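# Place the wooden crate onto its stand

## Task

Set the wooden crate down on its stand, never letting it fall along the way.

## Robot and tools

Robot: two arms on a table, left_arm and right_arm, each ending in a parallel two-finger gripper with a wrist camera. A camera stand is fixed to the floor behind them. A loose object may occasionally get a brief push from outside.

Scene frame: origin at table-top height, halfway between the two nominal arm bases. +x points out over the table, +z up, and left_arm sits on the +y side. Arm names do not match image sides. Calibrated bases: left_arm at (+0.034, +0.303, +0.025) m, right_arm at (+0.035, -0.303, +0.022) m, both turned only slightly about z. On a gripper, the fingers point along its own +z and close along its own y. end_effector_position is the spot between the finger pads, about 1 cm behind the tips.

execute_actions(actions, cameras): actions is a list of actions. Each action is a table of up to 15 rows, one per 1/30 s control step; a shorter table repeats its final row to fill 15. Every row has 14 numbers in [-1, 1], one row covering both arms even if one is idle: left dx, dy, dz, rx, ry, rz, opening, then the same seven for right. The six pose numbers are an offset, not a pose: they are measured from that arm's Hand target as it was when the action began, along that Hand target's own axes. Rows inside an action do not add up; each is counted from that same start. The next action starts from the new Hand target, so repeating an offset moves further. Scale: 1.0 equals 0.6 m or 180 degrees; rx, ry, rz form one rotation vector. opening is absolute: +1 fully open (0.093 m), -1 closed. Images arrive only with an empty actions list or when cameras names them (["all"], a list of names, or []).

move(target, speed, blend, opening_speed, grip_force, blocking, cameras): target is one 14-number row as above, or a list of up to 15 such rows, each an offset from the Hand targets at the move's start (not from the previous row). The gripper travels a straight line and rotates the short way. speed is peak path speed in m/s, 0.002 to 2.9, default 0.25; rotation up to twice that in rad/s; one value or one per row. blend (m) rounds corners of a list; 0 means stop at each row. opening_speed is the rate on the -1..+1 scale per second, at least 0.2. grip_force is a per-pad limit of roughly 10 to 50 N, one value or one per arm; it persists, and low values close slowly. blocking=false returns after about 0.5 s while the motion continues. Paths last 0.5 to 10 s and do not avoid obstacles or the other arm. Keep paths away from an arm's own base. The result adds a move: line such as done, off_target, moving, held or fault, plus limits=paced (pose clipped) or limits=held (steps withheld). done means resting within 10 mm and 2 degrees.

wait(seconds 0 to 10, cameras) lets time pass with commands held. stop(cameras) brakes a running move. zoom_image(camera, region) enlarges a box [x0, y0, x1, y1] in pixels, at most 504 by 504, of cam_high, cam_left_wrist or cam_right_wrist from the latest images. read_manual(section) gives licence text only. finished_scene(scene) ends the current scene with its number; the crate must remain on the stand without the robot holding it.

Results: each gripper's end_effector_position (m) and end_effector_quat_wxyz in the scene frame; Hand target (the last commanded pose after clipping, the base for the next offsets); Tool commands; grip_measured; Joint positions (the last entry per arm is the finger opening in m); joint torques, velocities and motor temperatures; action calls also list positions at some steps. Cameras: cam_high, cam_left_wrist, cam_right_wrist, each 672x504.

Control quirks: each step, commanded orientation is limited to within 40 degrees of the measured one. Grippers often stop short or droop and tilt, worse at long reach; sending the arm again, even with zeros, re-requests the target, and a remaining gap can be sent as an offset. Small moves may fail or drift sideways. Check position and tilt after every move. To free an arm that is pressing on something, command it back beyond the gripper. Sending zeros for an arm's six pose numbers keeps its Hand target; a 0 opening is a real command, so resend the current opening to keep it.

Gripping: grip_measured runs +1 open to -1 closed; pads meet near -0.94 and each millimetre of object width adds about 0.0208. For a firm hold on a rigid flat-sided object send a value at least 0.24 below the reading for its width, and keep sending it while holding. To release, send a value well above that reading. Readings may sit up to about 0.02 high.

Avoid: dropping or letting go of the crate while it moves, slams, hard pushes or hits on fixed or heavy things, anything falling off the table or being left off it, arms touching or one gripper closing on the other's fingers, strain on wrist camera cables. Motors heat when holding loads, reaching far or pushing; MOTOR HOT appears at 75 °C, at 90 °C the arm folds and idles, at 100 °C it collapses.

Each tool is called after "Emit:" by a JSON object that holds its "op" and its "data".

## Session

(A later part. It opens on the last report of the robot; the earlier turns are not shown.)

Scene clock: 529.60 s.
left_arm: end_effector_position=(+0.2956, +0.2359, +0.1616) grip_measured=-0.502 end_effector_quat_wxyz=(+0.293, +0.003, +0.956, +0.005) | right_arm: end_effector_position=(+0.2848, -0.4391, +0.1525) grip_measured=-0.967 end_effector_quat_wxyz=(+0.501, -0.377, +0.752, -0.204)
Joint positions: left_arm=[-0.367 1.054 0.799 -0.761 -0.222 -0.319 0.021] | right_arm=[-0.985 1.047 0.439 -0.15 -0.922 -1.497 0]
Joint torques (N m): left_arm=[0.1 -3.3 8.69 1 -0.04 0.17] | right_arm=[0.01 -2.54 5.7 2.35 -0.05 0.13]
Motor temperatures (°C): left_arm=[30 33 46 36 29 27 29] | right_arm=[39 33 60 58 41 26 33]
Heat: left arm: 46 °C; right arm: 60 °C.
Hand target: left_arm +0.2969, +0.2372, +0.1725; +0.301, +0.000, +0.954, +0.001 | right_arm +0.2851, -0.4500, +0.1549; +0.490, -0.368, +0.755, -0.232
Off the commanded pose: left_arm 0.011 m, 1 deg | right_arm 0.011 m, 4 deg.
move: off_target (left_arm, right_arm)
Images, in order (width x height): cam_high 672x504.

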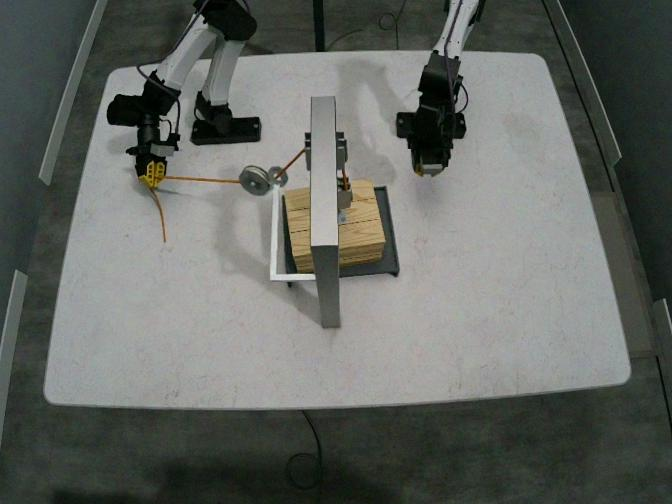

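Emit:
{"op": "move", "data": {"target": [-0.0168,0.055,-0.0443,0.2878,-0.2264,0.1836,-1,0,0,0,0,0,0,-1], "cameras": ["cam_left_wrist"]}}

Emit:
{"op": "zoom_image", "data": {"camera": "cam_left_wrist", "region": [150, 100, 554, 404]}}

Scene clock: 538.93 s.
left_arm: end_effector_position=(+0.2849, +0.2673, +0.1879) grip_measured=-0.985 end_effector_quat_wxyz=(+0.541, +0.378, +0.677, -0.326) | right_arm: end_effector_position=(+0.2848, -0.4391, +0.1525) grip_measured=-0.967 end_effector_quat_wxyz=(+0.501, -0.376, +0.752, -0.204)
Joint positions: left_arm=[0.589 1.446 0.773 -1.118 1.361 1.764 0] | right_arm=[-0.985 1.047 0.439 -0.15 -0.922 -1.496 0]
Joint torques (N m): left_arm=[0.05 -3.4 7.71 -0.27 0.78 0.27] | right_arm=[0.16 -2.5 5.55 2.34 -0.06 0.11]
Motor temperatures (°C): left_arm=[30 32 46 36 29 27 29] | right_arm=[37 32 57 58 38 25 33]
Heat: left arm: 46 °C; right arm: 58 °C.
Hand target: left_arm +0.2899, +0.2701, +0.2001; +0.557, +0.383, +0.664, -0.321 | right_arm +0.2851, -0.4500, +0.1549; +0.490, -0.368, +0.755, -0.232
Off the commanded pose: left_arm 0.013 m, 3 deg | right_arm 0.011 m, 4 deg.
move: off_target (left_arm, right_arm)
Images, in order (width x height): cam_left_wrist 672x504.

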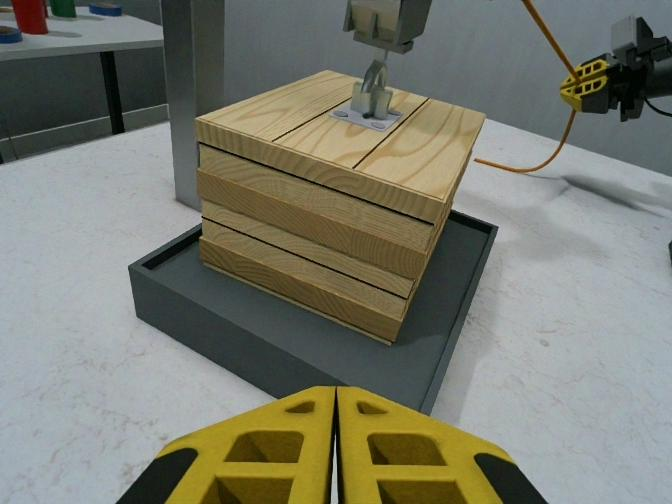

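Scaled by 1.248 from the camera's 672x504 image, which has a finer 960x720 frame.

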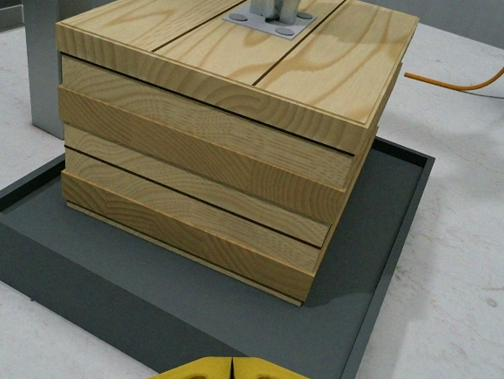

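Emit:
{"op": "zoom_image", "data": {"camera": "cam_high", "region": [270, 240, 350, 300]}}

Emit:
{"op": "zoom_image", "data": {"camera": "cam_high", "region": [330, 180, 410, 300]}}

This scene's latest camera images include none from cam_high. They are from: cam_left_wrist. cam_high's image comes with the result of a call that names it in "cameras".

This scene's latest camera images include none from cam_high. They are from: cam_left_wrist. cam_high's image comes with the result of a call that names it in "cameras".

Emit:
{"op": "wait", "data": {"seconds": 0.1, "cameras": ["cam_high","cam_left_wrist"]}}

Emit:
{"op": "zoom_image", "data": {"camera": "cam_high", "region": [270, 220, 400, 300]}}

Emit:
{"op": "zoom_image", "data": {"camera": "cam_left_wrist", "region": [120, 180, 320, 340]}}

Scene clock: 544.57 s.
left_arm: end_effector_position=(+0.2849, +0.2673, +0.1879) grip_measured=-0.985 end_effector_quat_wxyz=(+0.541, +0.379, +0.677, -0.325) | right_arm: end_effector_position=(+0.2848, -0.4391, +0.1525) grip_measured=-0.967 end_effector_quat_wxyz=(+0.501, -0.376, +0.752, -0.204)
Joint positions: left_arm=[0.589 1.446 0.773 -1.118 1.361 1.765 0] | right_arm=[-0.985 1.047 0.439 -0.15 -0.922 -1.496 0]
Joint torques (N m): left_arm=[0.05 -3.38 7.69 -0.28 0.78 0.3] | right_arm=[0.03 -2.36 5.55 2.35 -0.06 0.11]
Motor temperatures (°C): left_arm=[30 32 46 36 29 27 29] | right_arm=[36 32 55 58 37 25 33]
Heat: left arm: 46 °C; right arm: 58 °C.
Hand target: left_arm +0.2899, +0.2701, +0.2001; +0.557, +0.383, +0.664, -0.321 | right_arm +0.2851, -0.4500, +0.1549; +0.490, -0.368, +0.755, -0.232
Tool commands: left_gripper/opening=-1.0 right_gripper/opening=-1.0
Off the commanded pose: left_arm 0.013 m, 2 deg | right_arm 0.011 m, 4 deg.
wait: 0.10 s; at rest from the start
Images, in order (width x height): cam_high 672x504, cam_left_wrist 672x504.

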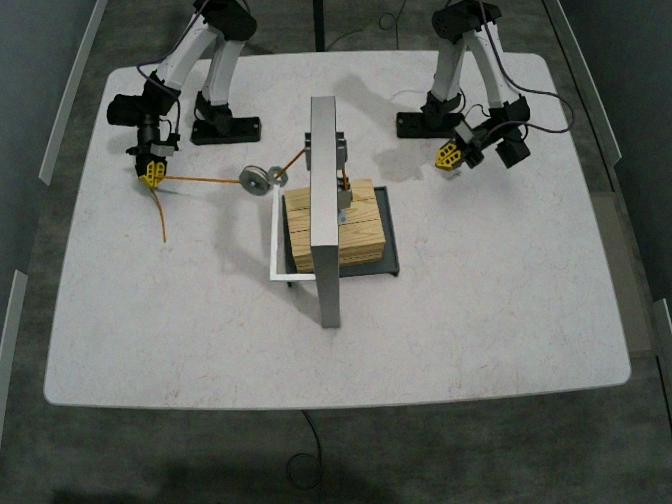

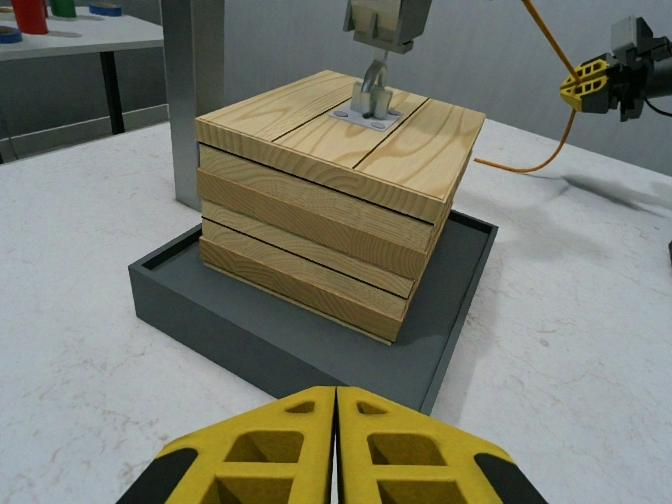

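Scaled by 3.877 from the camera's 672x504 image, which has a finer 960x720 frame.

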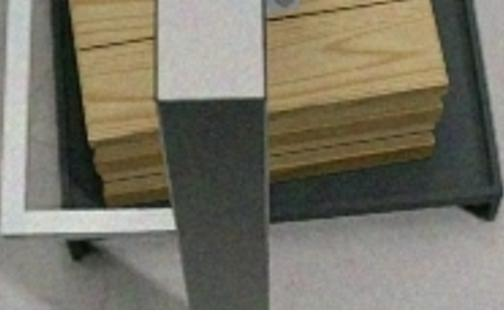

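Scaled by 2.520 from the camera's 672x504 image, which has a finer 960x720 frame.

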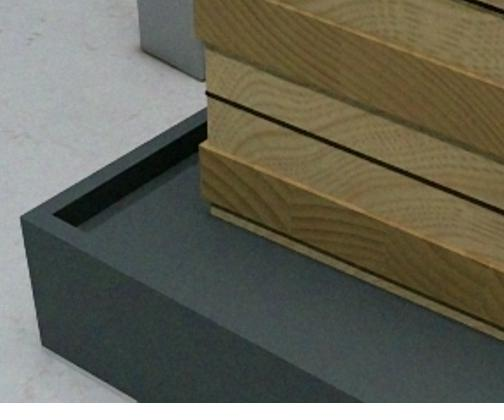

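Emit:
{"op": "move", "data": {"target": [0,0,0,0,0,0,-1,-0.167,0.138,0.013,0,0,0,-1], "speed": 0.12, "cameras": ["cam_high","cam_left_wrist","cam_right_wrist"]}}

Scene clock: 555.27 s.
left_arm: end_effector_position=(+0.2849, +0.2673, +0.1879) grip_measured=-0.985 end_effector_quat_wxyz=(+0.541, +0.379, +0.677, -0.325) | right_arm: end_effector_position=(+0.2931, -0.3192, +0.1591) grip_measured=-0.967 end_effector_quat_wxyz=(+0.502, -0.374, +0.741, -0.243)
Joint positions: left_arm=[0.589 1.446 0.773 -1.118 1.361 1.765 0] | right_arm=[-0.18 0.461 0.215 -0.15 -0.187 -0.996 0]
Joint torques (N m): left_arm=[0.06 -3.77 7.39 -0.2 0.77 0.22] | right_arm=[0.66 0.99 6.41 2.19 -0.01 0.11]
Motor temperatures (°C): left_arm=[29 32 46 35 29 27 29] | right_arm=[35 32 53 58 36 25 33]
Heat: left arm: 46 °C; right arm: 58 °C.
Hand target: left_arm +0.2900, +0.2701, +0.1999; +0.557, +0.382, +0.665, -0.319 | right_arm +0.2900, -0.3200, +0.1499; +0.490, -0.368, +0.755, -0.232
Off the commanded pose: left_arm 0.013 m, 2 deg | right_arm 0.010 m, 3 deg.
move: off_target (left_arm, right_arm)

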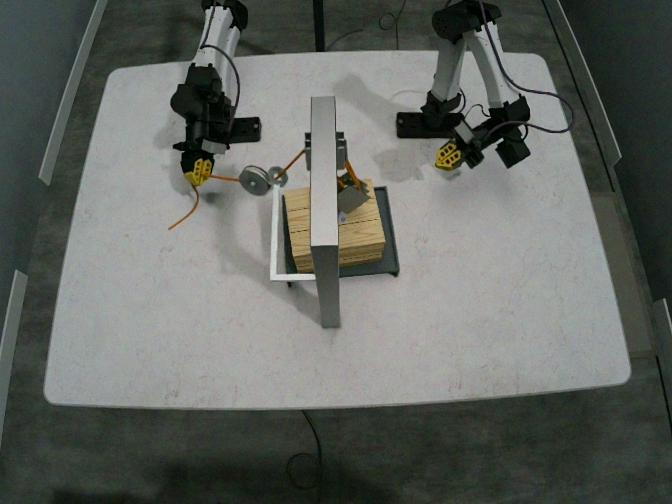

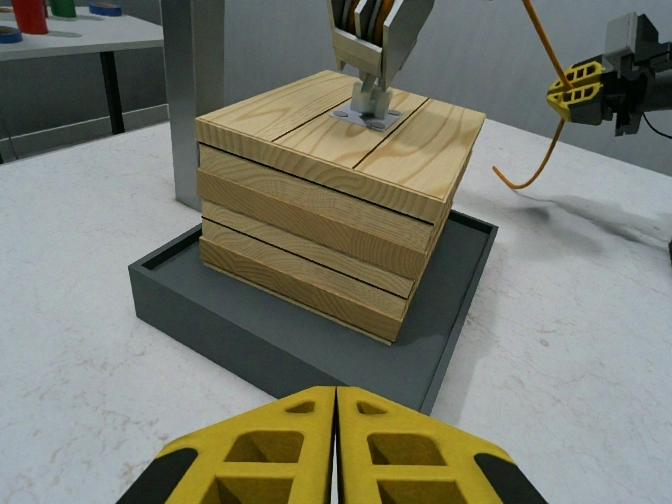

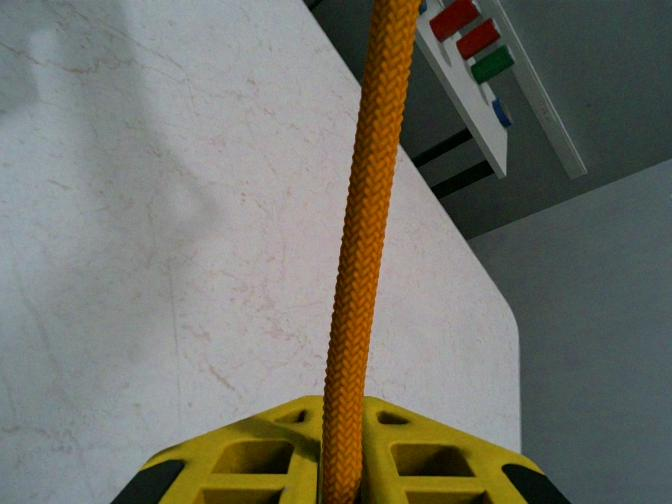

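Emit:
{"op": "move", "data": {"target": [[0,0,0,0,0,0,-1,0,0,0,0,0,0,0],[0,0,0,0,0,0,-1,0,0,-0.12,0,0,0,0],[0,0,0,0,0,0,-1,-0.0883,-0.1905,-0.0743,-0.2217,-0.1234,0.1701,0]], "speed": [0.1,0.15,0.25], "opening_speed": 1.0, "cameras": ["cam_high","cam_left_wrist","cam_right_wrist"]}}

Emit:
{"op": "zoom_image", "data": {"camera": "cam_right_wrist", "region": [0, 100, 404, 404]}}

Scene clock: 566.87 s.
left_arm: end_effector_position=(+0.2849, +0.2673, +0.1879) grip_measured=-0.985 end_effector_quat_wxyz=(+0.541, +0.379, +0.677, -0.325) | right_arm: end_effector_position=(+0.2948, -0.3514, +0.2644) grip_measured=-0.002 end_effector_quat_wxyz=(+0.489, -0.323, +0.772, +0.246)
Joint positions: left_arm=[0.589 1.446 0.773 -1.118 1.361 1.765 0] | right_arm=[-0.8 1.47 1.255 -1.57 -1.148 -1.735 0.045]
Joint torques (N m): left_arm=[0.06 -3.77 7.41 -0.2 0.78 0.22] | right_arm=[0.88 -4.22 7.76 -0.17 -1.15 -0.34]
Motor temperatures (°C): left_arm=[29 31 46 34 29 27 29] | right_arm=[34 31 54 56 35 25 32]
Heat: left arm: 46 °C; right arm: 56 °C.
Hand target: left_arm +0.2900, +0.2701, +0.1999; +0.557, +0.382, +0.665, -0.319 | right_arm +0.3001, -0.3499, +0.2797; +0.512, -0.340, +0.751, +0.242
Off the commanded pose: left_arm 0.013 m, 2 deg | right_arm 0.016 m, 4 deg.
joint sent to its limit (right arm) — joint 4 (wrist pitch), lower limit. The joint targets are off in position, not in orientation.
move: off_target (left_arm, right_arm)

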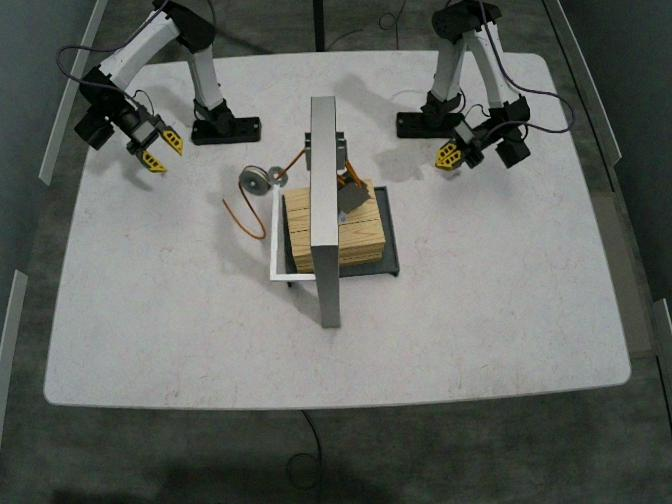

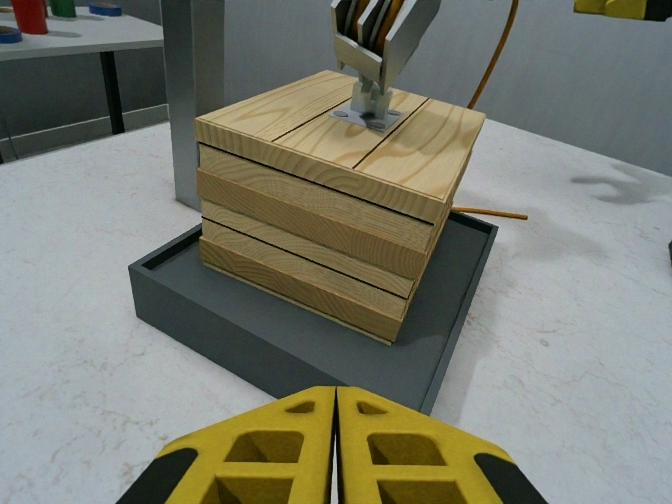

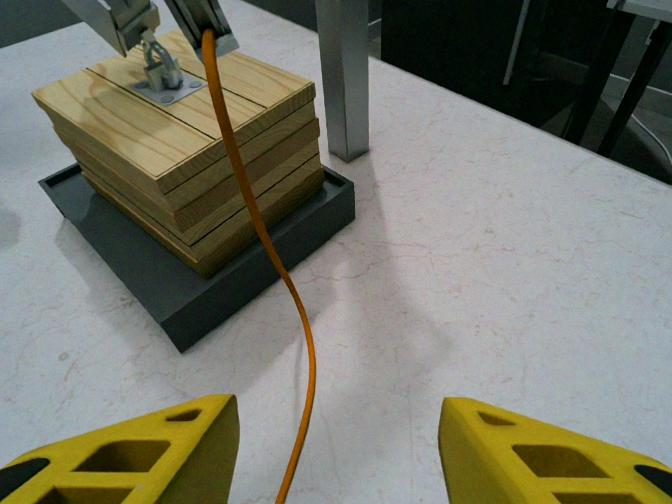

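Scaled by 1.248 from the camera's 672x504 image, which has a finer 960x720 frame.

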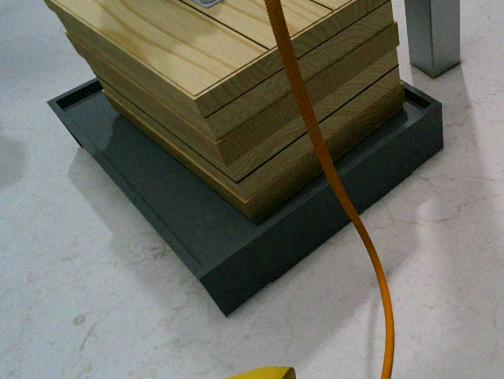

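Emit:
{"op": "zoom_image", "data": {"camera": "cam_right_wrist", "region": [180, 140, 370, 290]}}

Emit:
{"op": "zoom_image", "data": {"camera": "cam_high", "region": [260, 170, 410, 290]}}

Scaled by 2.653 from the camera's 672x504 image, which has a finer 960x720 frame.

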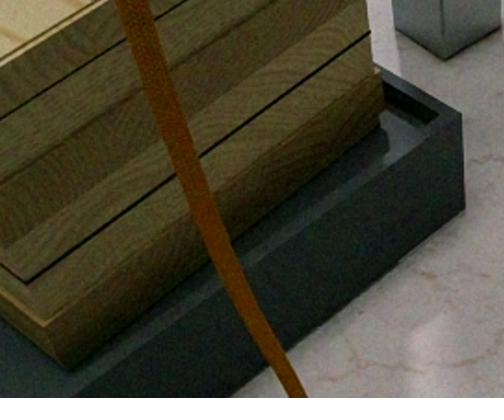

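Scaled by 3.360 from the camera's 672x504 image, which has a finer 960x720 frame.

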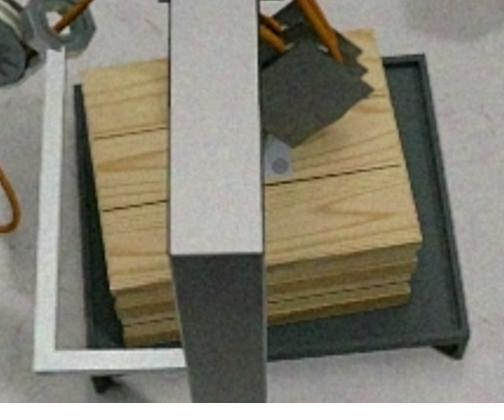

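Emit:
{"op": "zoom_image", "data": {"camera": "cam_left_wrist", "region": [340, 160, 520, 380]}}

Emit:
{"op": "zoom_image", "data": {"camera": "cam_right_wrist", "region": [30, 120, 280, 360]}}

Scaled by 2.291 from the camera's 672x504 image, which has a finer 960x720 frame.

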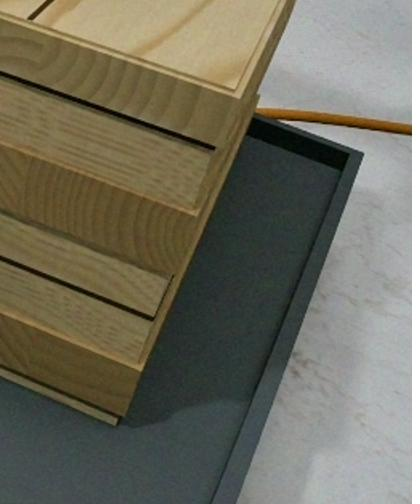

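Scaled by 2.016 from the camera's 672x504 image, which has a finer 960x720 frame.

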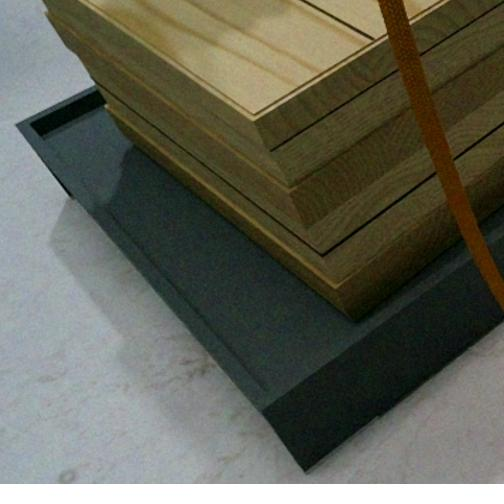

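Emit:
{"op": "finished_scene", "data": {"scene": 1}}

The scene is finished: the task was done.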